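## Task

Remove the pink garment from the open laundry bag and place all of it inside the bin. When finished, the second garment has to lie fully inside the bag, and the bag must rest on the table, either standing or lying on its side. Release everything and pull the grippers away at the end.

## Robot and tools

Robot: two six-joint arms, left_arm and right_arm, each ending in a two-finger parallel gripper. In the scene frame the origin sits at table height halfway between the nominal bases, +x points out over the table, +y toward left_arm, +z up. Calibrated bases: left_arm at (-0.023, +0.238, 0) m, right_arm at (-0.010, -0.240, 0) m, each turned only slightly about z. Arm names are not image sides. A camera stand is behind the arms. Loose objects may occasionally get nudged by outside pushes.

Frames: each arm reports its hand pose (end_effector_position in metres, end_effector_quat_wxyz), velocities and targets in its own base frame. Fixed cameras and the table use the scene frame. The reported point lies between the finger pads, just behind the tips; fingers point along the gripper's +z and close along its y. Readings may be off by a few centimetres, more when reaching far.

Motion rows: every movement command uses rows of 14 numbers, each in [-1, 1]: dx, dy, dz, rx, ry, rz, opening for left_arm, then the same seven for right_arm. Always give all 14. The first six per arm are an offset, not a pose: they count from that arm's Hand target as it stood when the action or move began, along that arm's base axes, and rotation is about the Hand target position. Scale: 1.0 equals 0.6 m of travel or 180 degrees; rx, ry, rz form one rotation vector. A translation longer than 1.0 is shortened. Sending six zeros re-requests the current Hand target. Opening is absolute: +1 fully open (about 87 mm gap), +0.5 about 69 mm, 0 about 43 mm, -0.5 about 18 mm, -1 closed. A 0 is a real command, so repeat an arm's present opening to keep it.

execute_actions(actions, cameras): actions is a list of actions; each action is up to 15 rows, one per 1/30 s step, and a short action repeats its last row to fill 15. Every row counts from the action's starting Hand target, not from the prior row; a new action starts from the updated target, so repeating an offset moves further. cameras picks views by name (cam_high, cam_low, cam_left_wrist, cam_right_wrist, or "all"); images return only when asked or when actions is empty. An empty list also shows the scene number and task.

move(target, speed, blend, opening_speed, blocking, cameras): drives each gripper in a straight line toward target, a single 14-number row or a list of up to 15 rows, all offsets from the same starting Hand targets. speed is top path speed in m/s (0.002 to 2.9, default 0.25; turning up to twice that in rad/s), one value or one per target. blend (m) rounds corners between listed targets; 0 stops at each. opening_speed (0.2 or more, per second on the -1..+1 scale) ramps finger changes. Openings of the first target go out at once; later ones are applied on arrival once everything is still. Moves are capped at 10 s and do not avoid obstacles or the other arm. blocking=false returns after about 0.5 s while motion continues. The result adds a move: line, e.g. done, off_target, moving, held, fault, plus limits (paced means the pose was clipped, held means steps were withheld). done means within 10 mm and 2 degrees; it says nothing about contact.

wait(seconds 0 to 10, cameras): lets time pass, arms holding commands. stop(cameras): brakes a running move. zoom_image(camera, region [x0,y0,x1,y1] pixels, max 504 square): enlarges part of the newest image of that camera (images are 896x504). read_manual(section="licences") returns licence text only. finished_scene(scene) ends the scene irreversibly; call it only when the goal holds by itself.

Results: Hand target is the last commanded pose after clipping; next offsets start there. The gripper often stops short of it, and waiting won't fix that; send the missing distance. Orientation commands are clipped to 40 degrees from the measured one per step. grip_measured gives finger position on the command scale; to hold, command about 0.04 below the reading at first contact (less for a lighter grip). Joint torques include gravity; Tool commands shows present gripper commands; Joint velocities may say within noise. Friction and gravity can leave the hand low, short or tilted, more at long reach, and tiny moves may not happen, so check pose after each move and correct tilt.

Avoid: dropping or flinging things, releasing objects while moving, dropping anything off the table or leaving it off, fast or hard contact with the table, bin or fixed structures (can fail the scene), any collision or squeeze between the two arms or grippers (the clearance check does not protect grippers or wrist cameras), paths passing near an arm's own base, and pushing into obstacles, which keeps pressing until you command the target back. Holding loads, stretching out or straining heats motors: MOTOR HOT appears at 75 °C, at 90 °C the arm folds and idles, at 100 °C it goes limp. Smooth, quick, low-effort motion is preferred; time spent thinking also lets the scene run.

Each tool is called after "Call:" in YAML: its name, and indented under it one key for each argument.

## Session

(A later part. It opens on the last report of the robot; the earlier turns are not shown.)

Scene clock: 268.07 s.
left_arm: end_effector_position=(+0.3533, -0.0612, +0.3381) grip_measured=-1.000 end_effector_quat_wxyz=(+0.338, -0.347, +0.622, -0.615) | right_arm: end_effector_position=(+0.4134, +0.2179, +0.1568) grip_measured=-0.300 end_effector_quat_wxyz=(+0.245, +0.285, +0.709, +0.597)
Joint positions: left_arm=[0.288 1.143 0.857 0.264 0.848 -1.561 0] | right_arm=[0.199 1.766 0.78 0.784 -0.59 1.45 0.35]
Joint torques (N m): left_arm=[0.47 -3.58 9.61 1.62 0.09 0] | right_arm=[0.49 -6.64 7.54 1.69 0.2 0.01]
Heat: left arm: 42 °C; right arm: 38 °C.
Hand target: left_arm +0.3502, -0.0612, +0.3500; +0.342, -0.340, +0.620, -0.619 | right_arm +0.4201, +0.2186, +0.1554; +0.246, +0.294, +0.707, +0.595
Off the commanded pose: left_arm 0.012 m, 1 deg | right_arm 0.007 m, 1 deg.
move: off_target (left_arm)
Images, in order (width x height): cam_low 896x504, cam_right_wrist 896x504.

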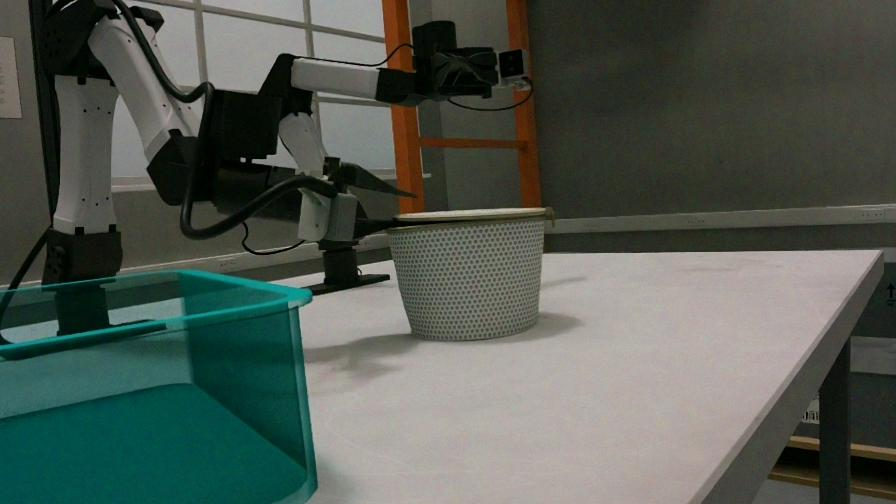

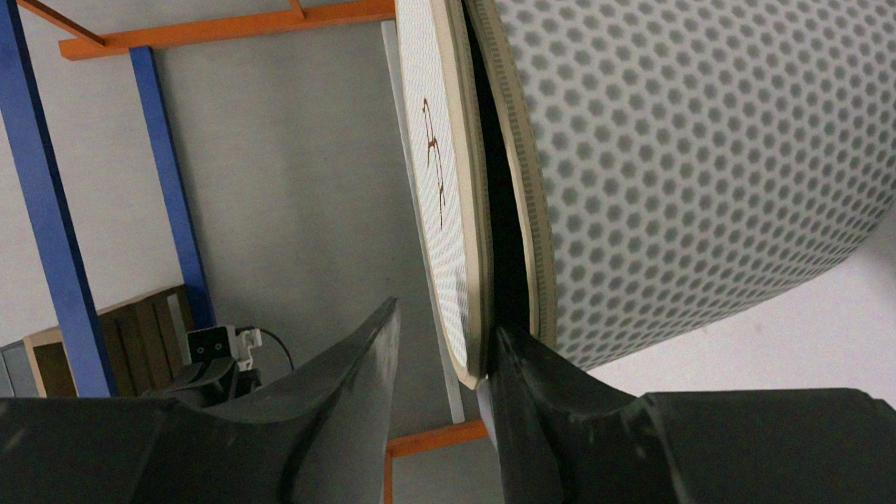

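Call:
move:
  target:
    - [0,0,0,0,0,0,-1,0,0,0,0,0,0,-1]
    - [0,0,0,0,0,0,-1,0,0,0.035,0,0,0,-1]
    - [0,0,0,0,0,0,-1,-0.25,-0.133,0.035,0,0,0,-1]
  speed: 0.1
  opening_speed: 1
  cameras: ["all"]

Scene clock: 278.87 s.
left_arm: end_effector_position=(+0.3533, -0.0612, +0.3381) grip_measured=-1.000 end_effector_quat_wxyz=(+0.338, -0.347, +0.622, -0.615) | right_arm: end_effector_position=(+0.2748, +0.1384, +0.1772) grip_measured=-0.845 end_effector_quat_wxyz=(+0.250, +0.299, +0.704, +0.593)
Joint positions: left_arm=[0.288 1.143 0.857 0.264 0.848 -1.561 0] | right_arm=[-0.066 1.026 0.318 0.455 -0.82 1.386 0.077]
Joint torques (N m): left_arm=[0.46 -3.58 9.59 1.61 0.1 -0.01] | right_arm=[-0.12 -3.41 6.28 1.53 -0.19 -0.19]
Heat: left arm: 42 °C; right arm: 38 °C.
Hand target: left_arm +0.3502, -0.0612, +0.3500; +0.342, -0.340, +0.620, -0.619 | right_arm +0.2701, +0.1388, +0.1764; +0.246, +0.294, +0.707, +0.595
Off the commanded pose: left_arm 0.012 m, 1 deg | right_arm 0.005 m, 1 deg.
move: off_target (left_arm)

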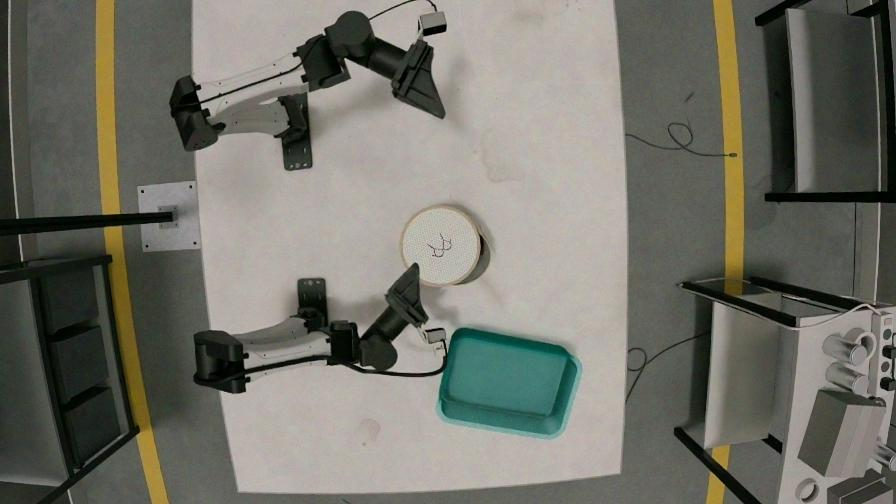

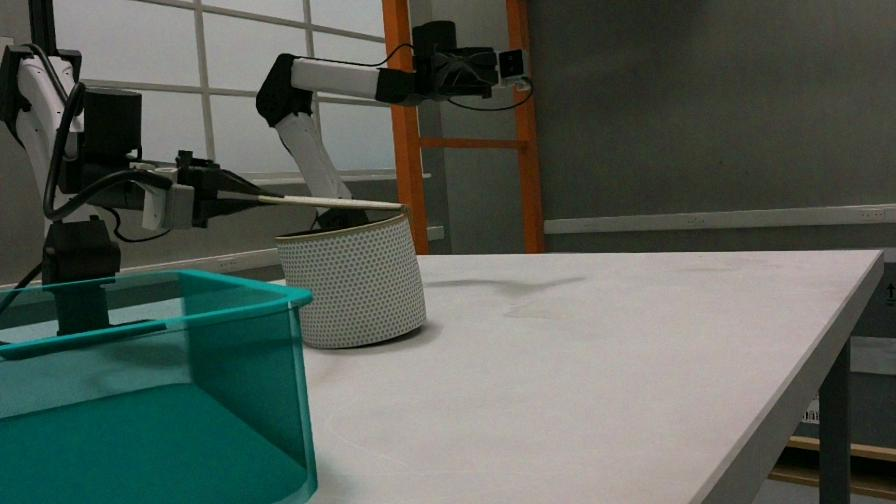

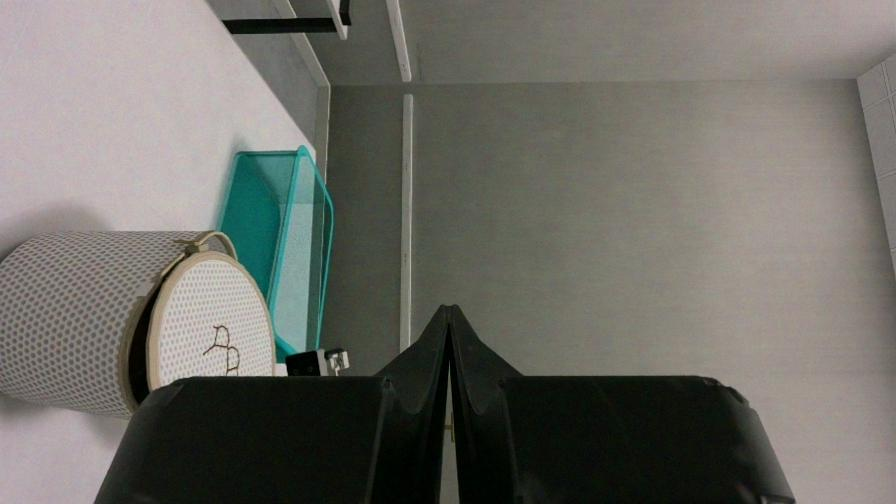

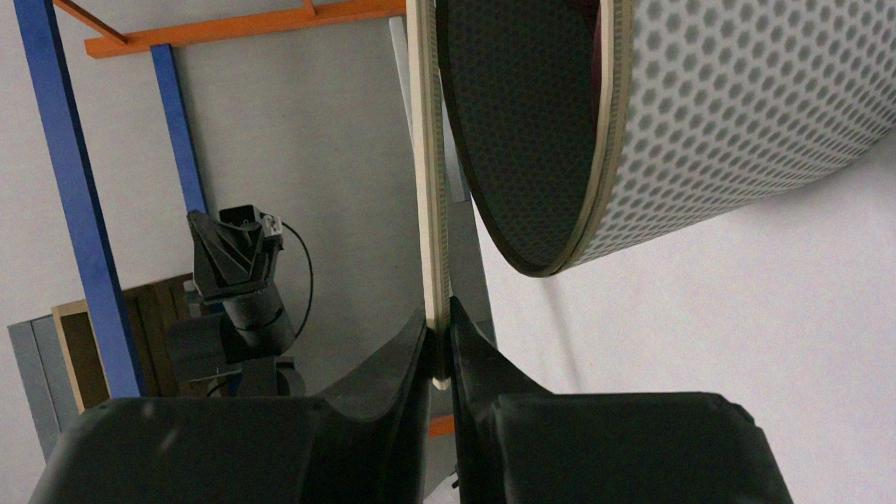

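Call:
move:
  target:
    - [0,0,0,0,0,0,-1,0.055,0.04,0.112,-0.077,0.108,0,-1]
    - [0,0,0,0,0,0,-1,0.133,0.095,0.187,-0.145,0.2025,0,-1]
    - [0,0,0,0,0,0,-1,0.21,0.15,0.212,-0.2,0.279,0,-1]
  speed: 0.15
  blend: 0.02
  cameras: ["all"]

Scene clock: 291.27 s.
left_arm: end_effector_position=(+0.3533, -0.0612, +0.3381) grip_measured=-1.000 end_effector_quat_wxyz=(+0.338, -0.347, +0.622, -0.615) | right_arm: end_effector_position=(+0.3940, +0.2267, +0.3018) grip_measured=-0.845 end_effector_quat_wxyz=(+0.064, +0.435, +0.855, +0.274)
Joint positions: left_arm=[0.288 1.143 0.857 0.264 0.848 -1.561 0] | right_arm=[0.327 2.113 2.609 -1.565 -0.284 1.341 0.077]
Joint torques (N m): left_arm=[0.49 -3.6 9.59 1.63 0.1 0] | right_arm=[0.66 -9.55 7.43 0.96 0.07 0.05]
Heat: left arm: 42 °C; right arm: 38 °C.
Hand target: left_arm +0.3502, -0.0612, +0.3500; +0.342, -0.340, +0.620, -0.619 | right_arm +0.3960, +0.2289, +0.3035; +0.004, +0.427, +0.887, +0.176
Off the commanded pose: left_arm 0.012 m, 1 deg | right_arm 0.003 m, 14 deg.
joint sent to its limit (right arm) — joint 4 (wrist pitch), lower limit. The joint targets are off in orientation, not in position.
move: off_target (left_arm, right_arm)

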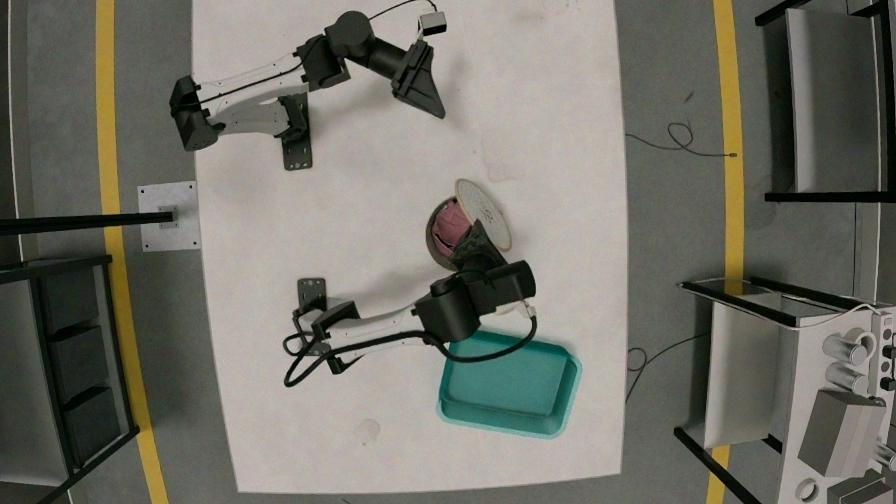

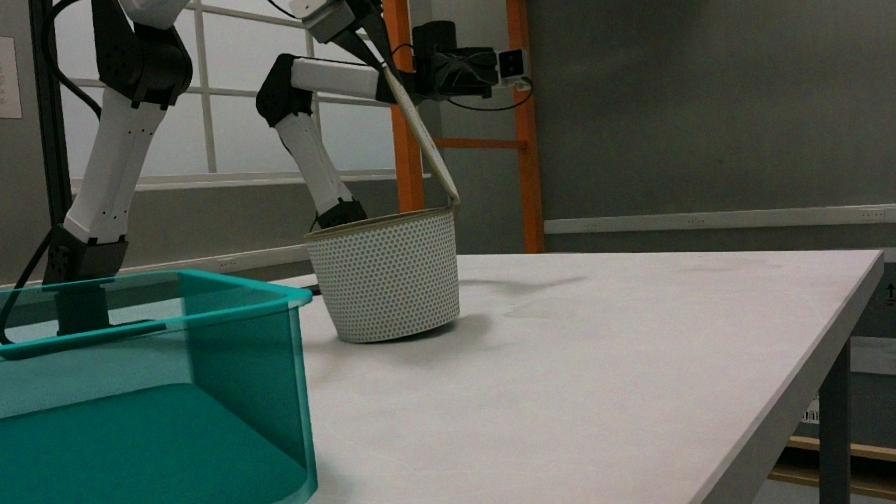

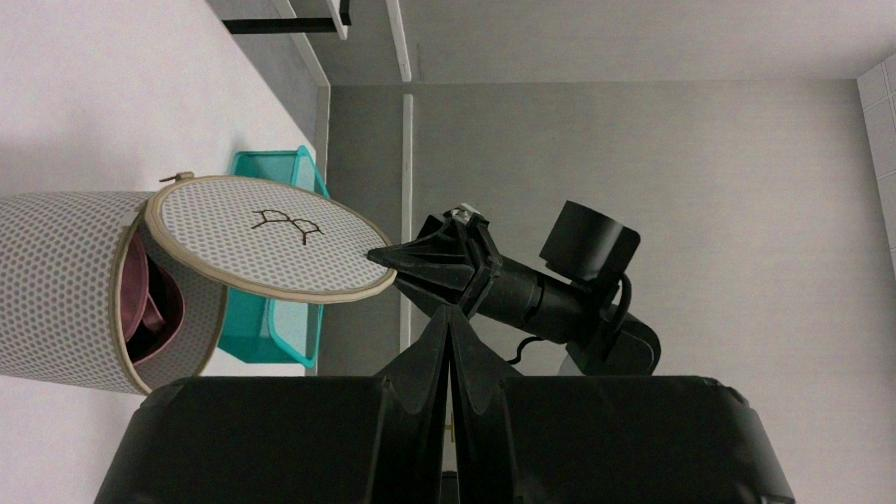

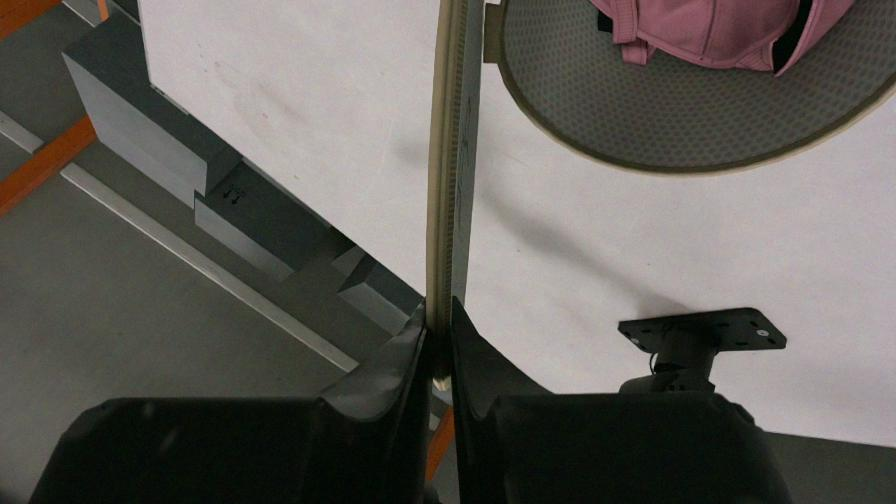

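Call:
zoom_image:
  camera: "cam_high"
  region: [410, 160, 530, 290]

Call:
zoom_image:
  camera: "cam_left_wrist"
  region: [80, 160, 420, 400]

Scaled by 3.877 from the camera's 896x504 image, which has a finer 1280x720 frame.

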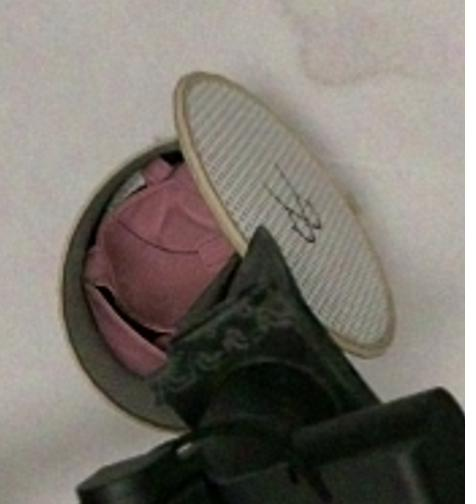

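Scaled by 1.482 from the camera's 896x504 image, which has a finer 1280x720 frame.

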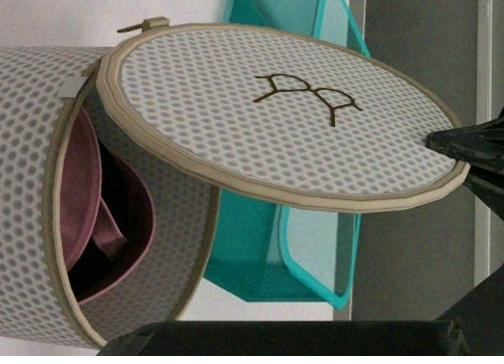

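Call:
move:
  target:
    - [-0.133,-0.067,-0.05,0.636,-0.294,-0.297,0.2,0,0,0,0,0,0,-1]
    - [-0.043,-0.262,-0.31,0.636,-0.294,-0.297,0.2,0,0,0,0,0,0,-1]
  speed: 0.35
  cameras: ["all"]

Call:
zoom_image:
  camera: "cam_left_wrist"
  region: [250, 50, 750, 450]

Scene clock: 335.57 s.
left_arm: end_effector_position=(+0.3226, -0.2161, +0.1631) grip_measured=+0.200 end_effector_quat_wxyz=(+0.382, +0.594, +0.708, +0.006) | right_arm: end_effector_position=(+0.3940, +0.2268, +0.3018) grip_measured=-0.845 end_effector_quat_wxyz=(+0.064, +0.435, +0.855, +0.274)
Joint positions: left_arm=[-0.653 1.423 1.133 -0.497 0.02 0.735 0.6] | right_arm=[0.327 2.113 2.609 -1.565 -0.284 1.342 0.077]
Joint torques (N m): left_arm=[-0.49 -4.64 7.01 1.76 -0.07 -0.16] | right_arm=[0.7 -9.57 7.43 0.96 0.07 0.08]
Heat: left arm: 41 °C; right arm: 40 °C.
Hand target: left_arm +0.3244, -0.2184, +0.1640; +0.388, +0.589, +0.709, +0.008 | right_arm +0.3960, +0.2289, +0.3035; +0.004, +0.427, +0.887, +0.176
Off the commanded pose: left_arm 0.003 m, 1 deg | right_arm 0.003 m, 14 deg.
joint sent to its limit (right arm) — joint 4 (wrist pitch), lower limit. The joint targets are off in orientation, not in position.
move: off_target (right_arm)

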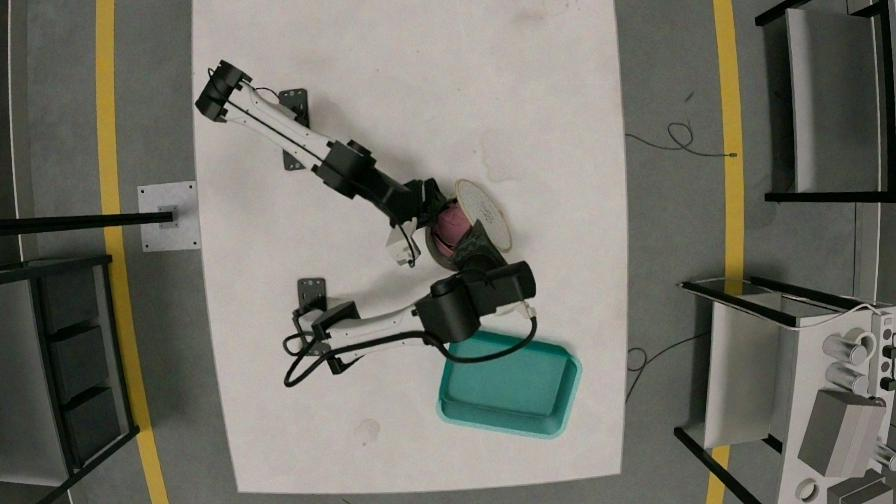

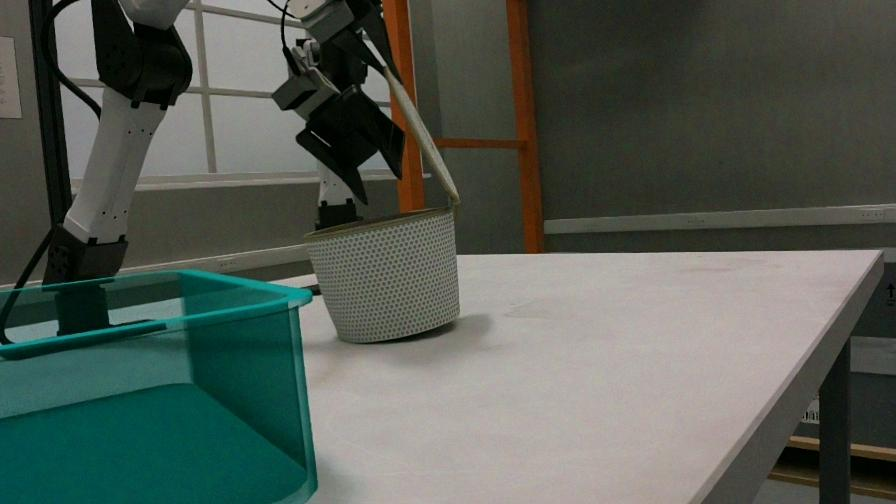

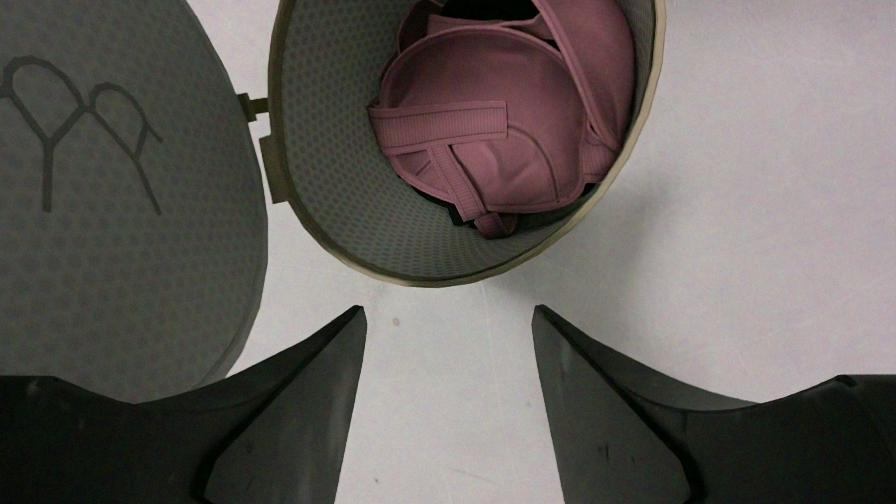

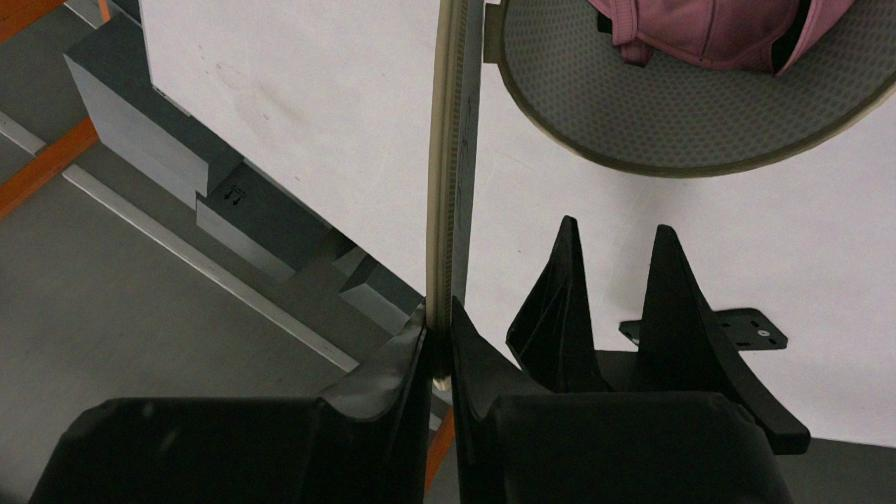

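Scaled by 1.008 from the camera's 896x504 image, which has a finer 1280x720 frame.

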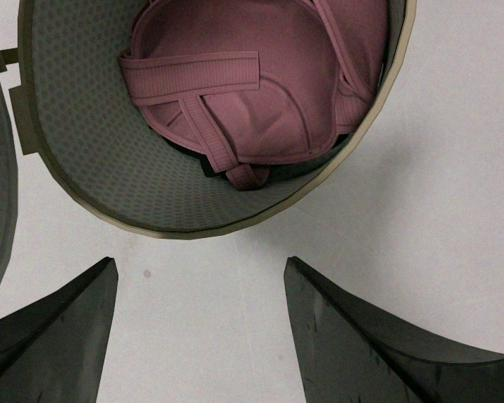

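Call:
move:
  target:
    - [0.043,-0.005,-0.015,0.049,0.06,0,0,0,0,0,0,0,0,-1]
    - [0.110,-0.058,-0.16,0.049,0.06,0,0,0,0,0,0,0,0,-1]
  speed: 0.12
  cameras: ["all"]

Scene clock: 371.23 s.
left_arm: end_effector_position=(+0.3493, -0.2234, +0.1421) grip_measured=+0.000 end_effector_quat_wxyz=(+0.265, +0.613, +0.744, +0.006) | right_arm: end_effector_position=(+0.3940, +0.2268, +0.3018) grip_measured=-0.845 end_effector_quat_wxyz=(+0.064, +0.435, +0.855, +0.274)
Joint positions: left_arm=[-0.629 1.723 1.476 -0.787 0.02 0.744 0.5] | right_arm=[0.327 2.113 2.609 -1.565 -0.284 1.342 0.077]
Joint torques (N m): left_arm=[0.02 -7.62 7.02 1.3 0.04 -0.02] | right_arm=[0.7 -9.54 7.43 0.96 0.07 0.08]
Heat: left arm: 42 °C; right arm: 40 °C.
Hand target: left_arm +0.3492, -0.2233, +0.1450; +0.269, +0.612, +0.744, +0.006 (not the last commanded pose) | right_arm +0.3960, +0.2289, +0.3035; +0.004, +0.427, +0.887, +0.176
Off the commanded pose: left_arm 0.090 m, 1 deg | right_arm 0.003 m, 14 deg.
joint sent to its limit (right arm) — joint 4 (wrist pitch), lower limit. The joint targets are off in orientation, not in position.
move: held (left_arm; a check stopped the path), off_target (right_arm); path passed 1 of 2 targets; limits=held
pose unreachable (left arm): on one or more control steps of this call, first in action 0 (counted from 0), this arm could not follow its commanded pose, so it was not sent that pose on those steps. It may still have moved: this result reports where it is.
cause: moving toward the commanded pose would bring a part of the arm too close to another arm (this arm's wrist (the part past joint 4) and the right arm's fingers, along the way the arms are being sent, or toward where that arm still pushes).

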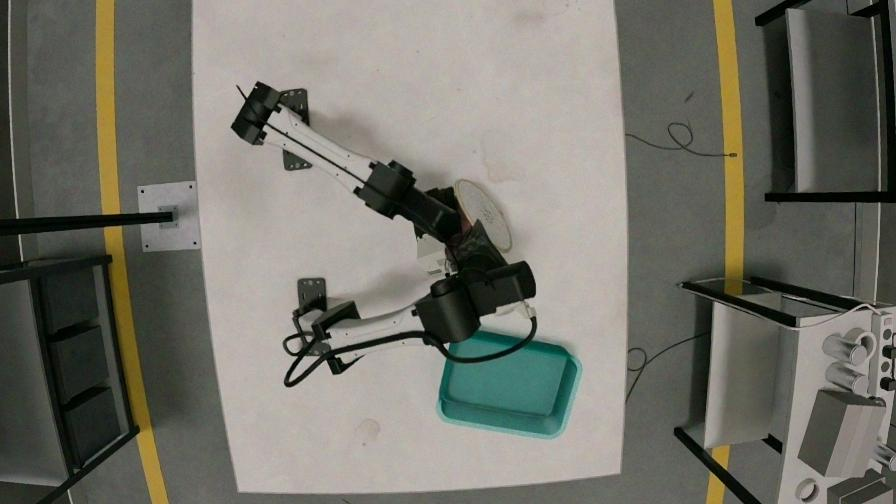

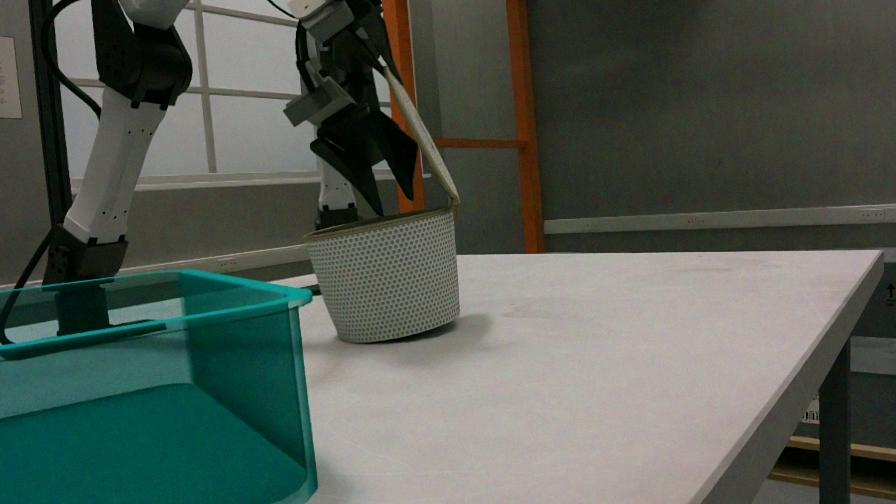

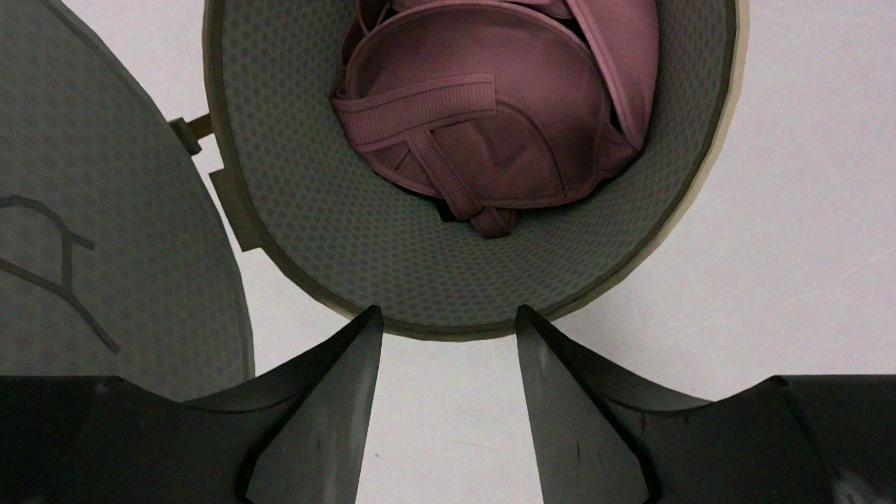

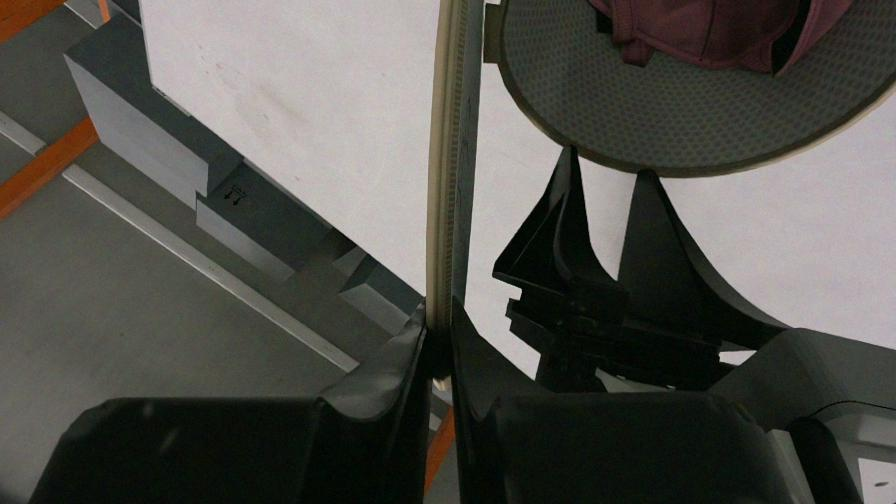

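Call:
move:
  target:
    - [-0.05,0.02,0.06,0,0,0,0,0,0,0,0,0,0,-0.5]
    - [-0.05,0.02,0.06,0,0,0,0,0.083,0.06,0.02,0,0,0,-0.5]
    - [-0.05,0.02,0.06,0,0,0,0,0.14,0.1,0.005,0,0,0,-0.5]
  speed: 0.15
  cameras: ["all"]

Scene clock: 382.13 s.
left_arm: end_effector_position=(+0.3195, -0.2110, +0.1650) grip_measured=+0.000 end_effector_quat_wxyz=(+0.252, +0.619, +0.744, +0.002) | right_arm: end_effector_position=(+0.4734, +0.2851, +0.3065) grip_measured=-0.500 end_effector_quat_wxyz=(+0.108, +0.449, +0.804, +0.375)
Joint positions: left_arm=[-0.648 1.631 1.476 -0.906 0.019 0.735 0.5] | right_arm=[0.38 2.337 2.845 -1.318 -0.284 1.514 0.25]
Joint torques (N m): left_arm=[-0.44 -8.31 8.88 1.14 -0.1 -0.15] | right_arm=[0.72 -11 7.36 1.52 0.14 0.01]
Heat: left arm: 40 °C; right arm: 40 °C.
Hand target: left_arm +0.3191, -0.2114, +0.1810; +0.269, +0.612, +0.743, +0.006 | right_arm +0.4801, +0.2888, +0.3066; +0.004, +0.427, +0.887, +0.176
Off the commanded pose: left_arm 0.016 m, 2 deg | right_arm 0.008 m, 28 deg.
elbow stopped short (right arm): the move would have taken joint 3 (elbow) straighter than the controller allows.
move: off_target (left_arm, right_arm)

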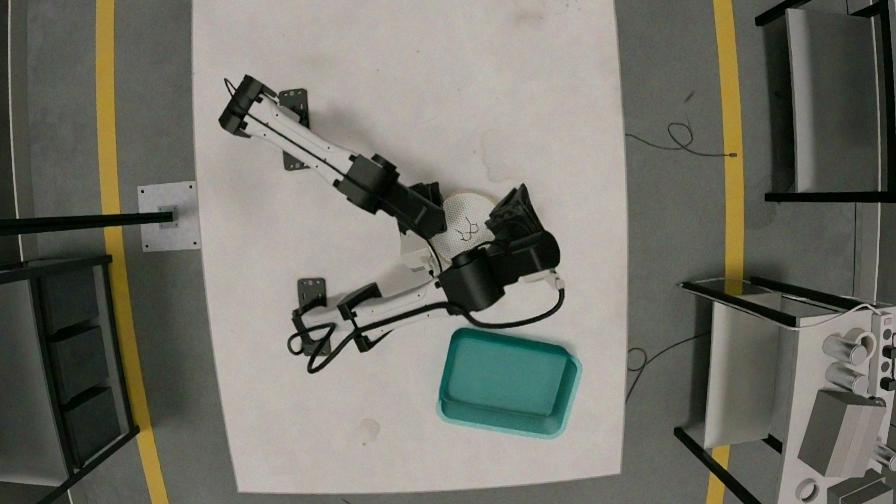

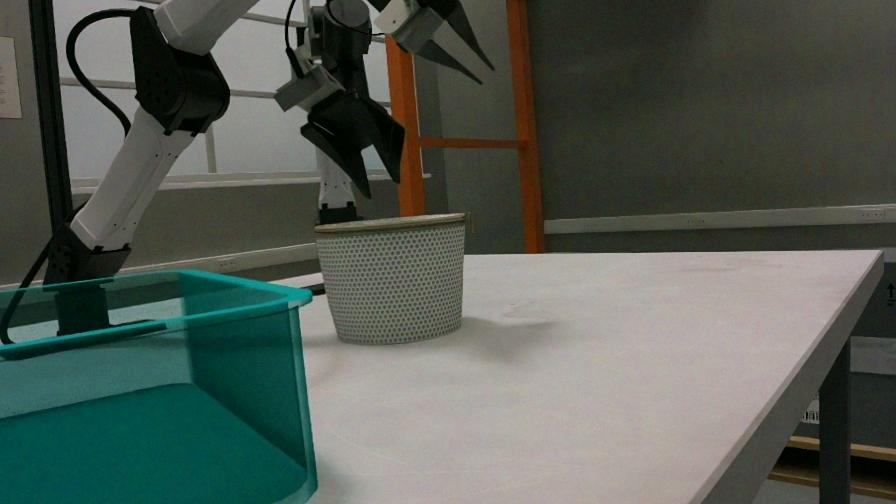

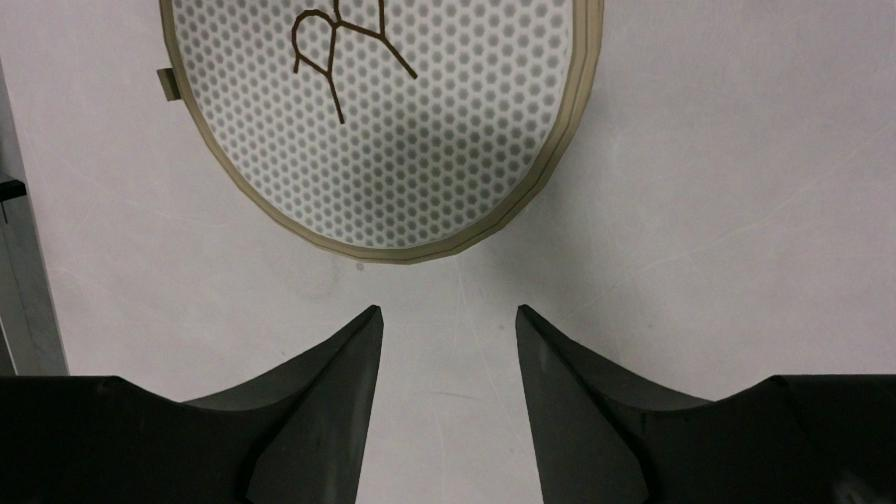

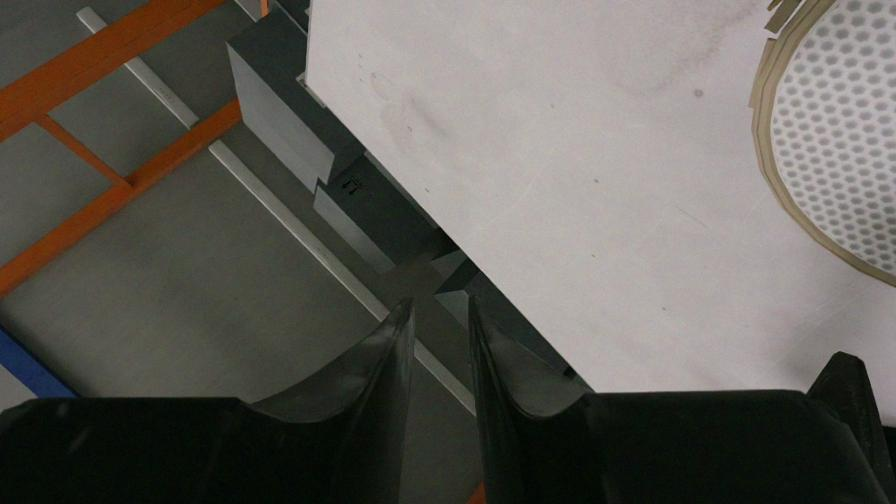

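Call:
move:
  target:
    - [-0.103,0.252,0.27,0,0,0,0,0,0,0,0,0,0,-0.3]
    - [-0.103,0.252,0.27,0,0,0,0,-0.3,-0.198,-0.05,0.2,-0.279,0,-0.3]
    - [-0.103,0.252,0.27,0,0,0,0,-0.333,-0.215,-0.247,0.2,-0.279,0,-0.3]
  speed: 0.4
  blend: 0.02
  cameras: ["all"]

Call:
zoom_image:
  camera: "cam_right_wrist"
  region: [250, 100, 650, 400]

Call:
zoom_image:
  camera: "cam_high"
  region: [400, 160, 520, 290]

Scene clock: 405.13 s.
left_arm: end_effector_position=(+0.2587, -0.0605, +0.3430) grip_measured=+0.000 end_effector_quat_wxyz=(+0.313, +0.596, +0.738, +0.034) | right_arm: end_effector_position=(+0.2830, +0.1589, +0.1612) grip_measured=-0.300 end_effector_quat_wxyz=(+0.256, +0.293, +0.707, +0.591)
Joint positions: left_arm=[-0.233 1.379 1.987 -1.566 0.2 1.063 0.5] | right_arm=[0.046 1.138 0.288 0.622 -0.711 1.404 0.35]
Joint torques (N m): left_arm=[0.43 -2.04 5.31 1.26 0.24 0.11] | right_arm=[0.16 -1.94 5.56 1.84 -0.13 0.03]
Motor temperatures (°C): left_arm=[21 35 38 38 18 20 20] | right_arm=[19 41 40 29 21 22 21]
Heat: left arm: 38 °C; right arm: 41 °C.
Hand target: left_arm +0.2573, -0.0602, +0.3430; +0.269, +0.612, +0.744, +0.006 | right_arm +0.2803, +0.1599, +0.1584; +0.246, +0.294, +0.707, +0.595
Off the commanded pose: left_arm 0.001 m, 6 deg | right_arm 0.004 m, 1 deg.
elbow stopped short (right arm): the move would have taken joint 3 (elbow) straighter than the controller allows.
joint sent to its limit (left arm) — joint 4 (wrist pitch), lower limit. The joint targets are off in orientation, not in position.
move: off_target (left_arm); blend cut to 0 m at target 1

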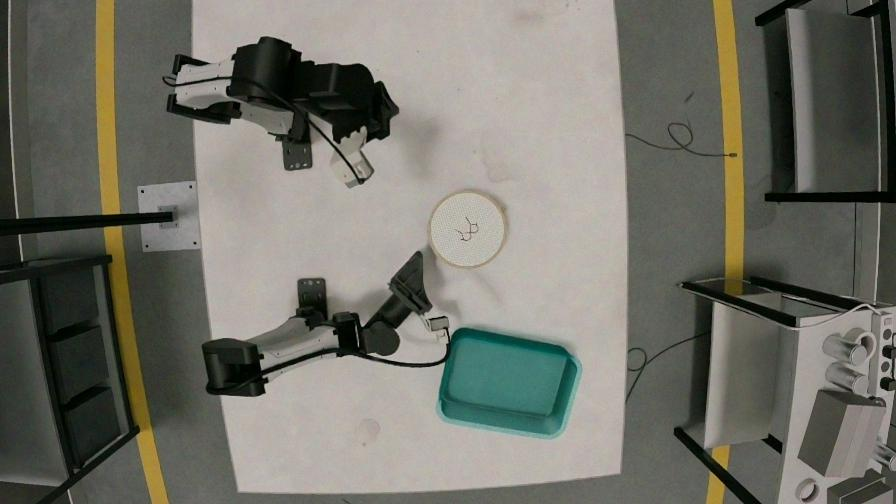

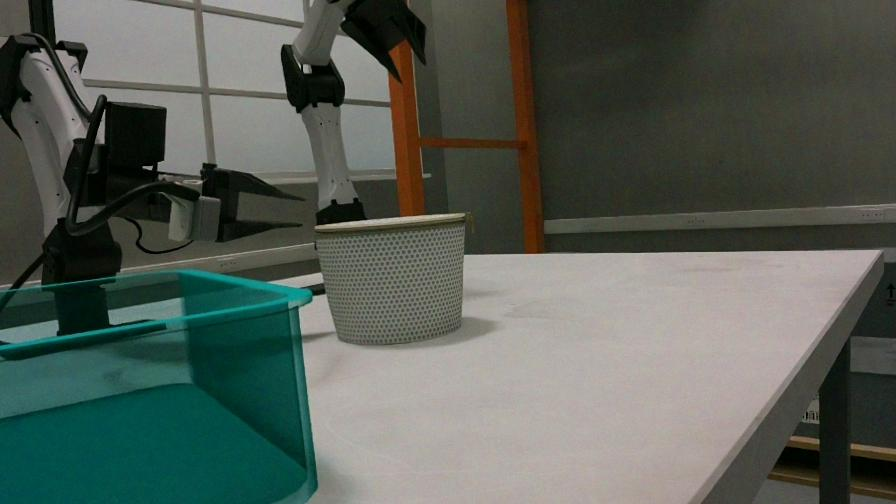

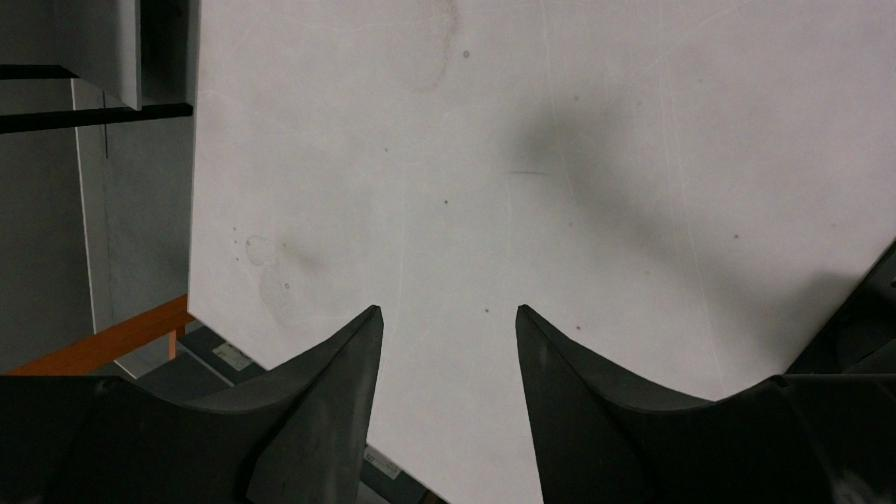

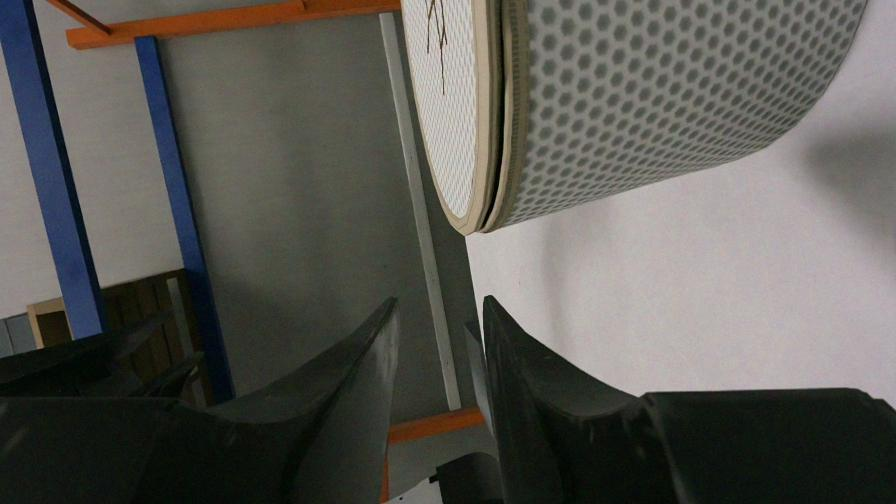

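Scaled by 1.260 from the camera's 896x504 image, which has a finer 1280x720 frame.

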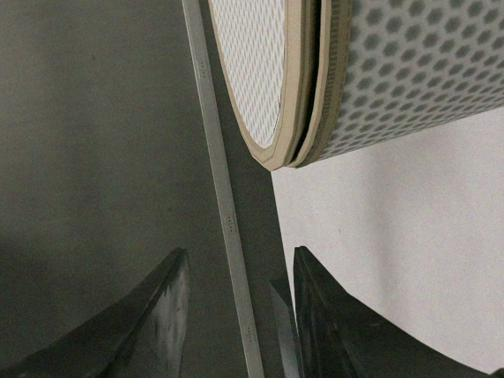

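Scaled by 3.877 from the camera's 896x504 image, which has a finer 1280x720 frame.

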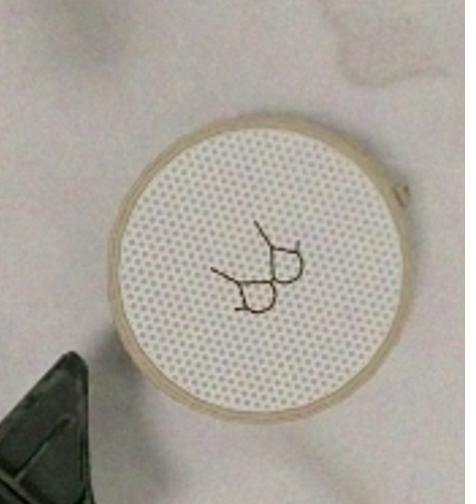

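Call:
move:
  target:
    - [0,0,0,0,0,0,0,0.047,-0.048,-0.006,0,0,0,-0.3]
    - [0,0,0,0,0,0,0,0.125,0.03,-0.006,0,0,0,-0.3]
  speed: 0.12
  cameras: ["cam_low","cam_right_wrist"]

Call:
zoom_image:
  camera: "cam_right_wrist"
  region: [300, 150, 600, 400]

Scene clock: 415.73 s.
left_arm: end_effector_position=(+0.2587, -0.0605, +0.3430) grip_measured=+0.000 end_effector_quat_wxyz=(+0.313, +0.596, +0.738, +0.034) | right_arm: end_effector_position=(+0.3464, +0.1771, +0.1481) grip_measured=-0.300 end_effector_quat_wxyz=(+0.236, +0.294, +0.713, +0.591)
Joint positions: left_arm=[-0.233 1.379 1.987 -1.566 0.2 1.063 0.5] | right_arm=[0.095 1.522 0.498 0.776 -0.691 1.422 0.35]
Joint torques (N m): left_arm=[0.43 -2.06 5.31 1.26 0.24 0.1] | right_arm=[0.65 -4.57 7.75 1.81 0.2 0]
Heat: left arm: 37 °C; right arm: 39 °C.
Hand target: left_arm +0.2573, -0.0602, +0.3430; +0.269, +0.612, +0.744, +0.006 | right_arm +0.3553, +0.1778, +0.1548; +0.246, +0.294, +0.707, +0.595
Off the commanded pose: left_arm 0.001 m, 6 deg | right_arm 0.011 m, 1 deg.
joint sent to its limit (left arm) — joint 4 (wrist pitch), lower limit. The joint targets are off in orientation, not in position.
move: off_target (left_arm, right_arm)
Images, in order (width x height): cam_low 896x504, cam_right_wrist 896x504.

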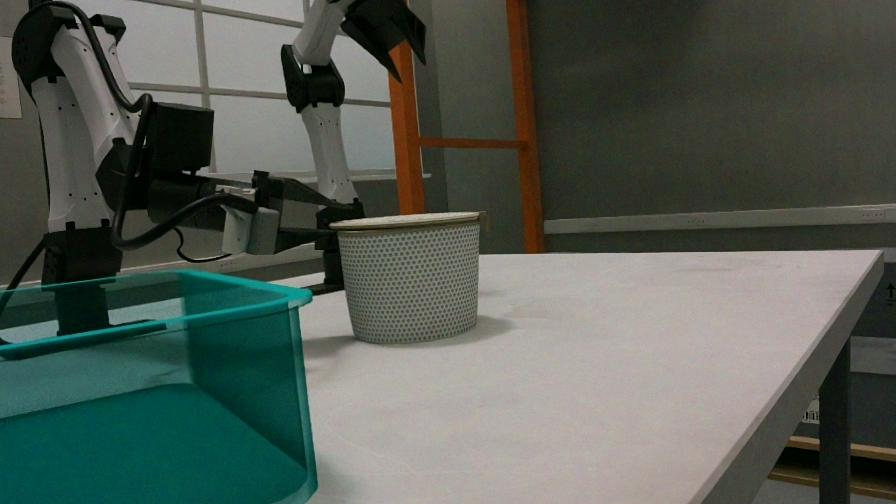

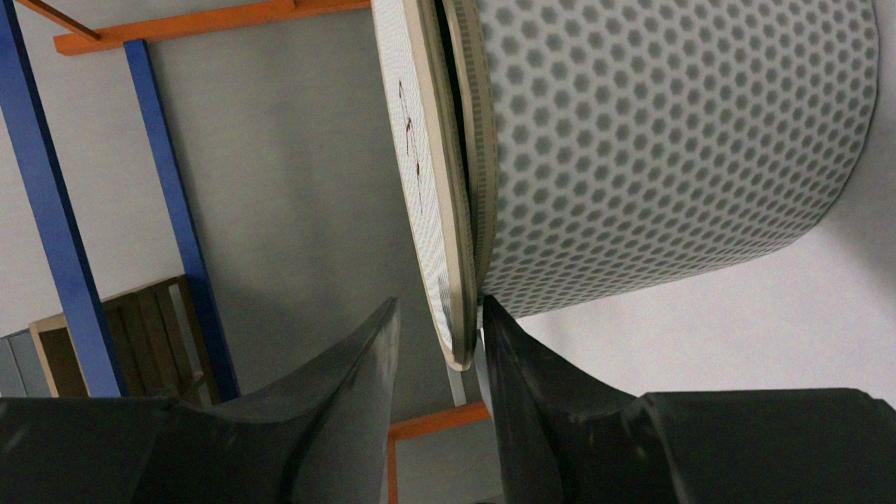

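Scaled by 1.680 from the camera's 896x504 image, which has a finer 1280x720 frame.

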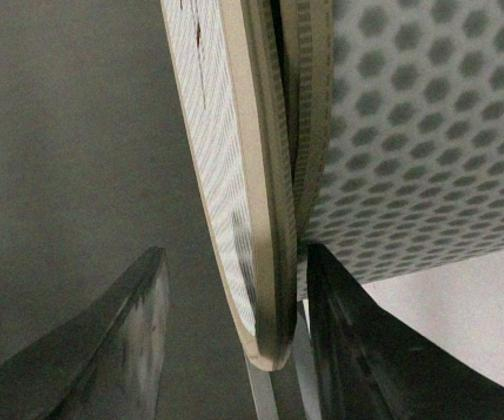

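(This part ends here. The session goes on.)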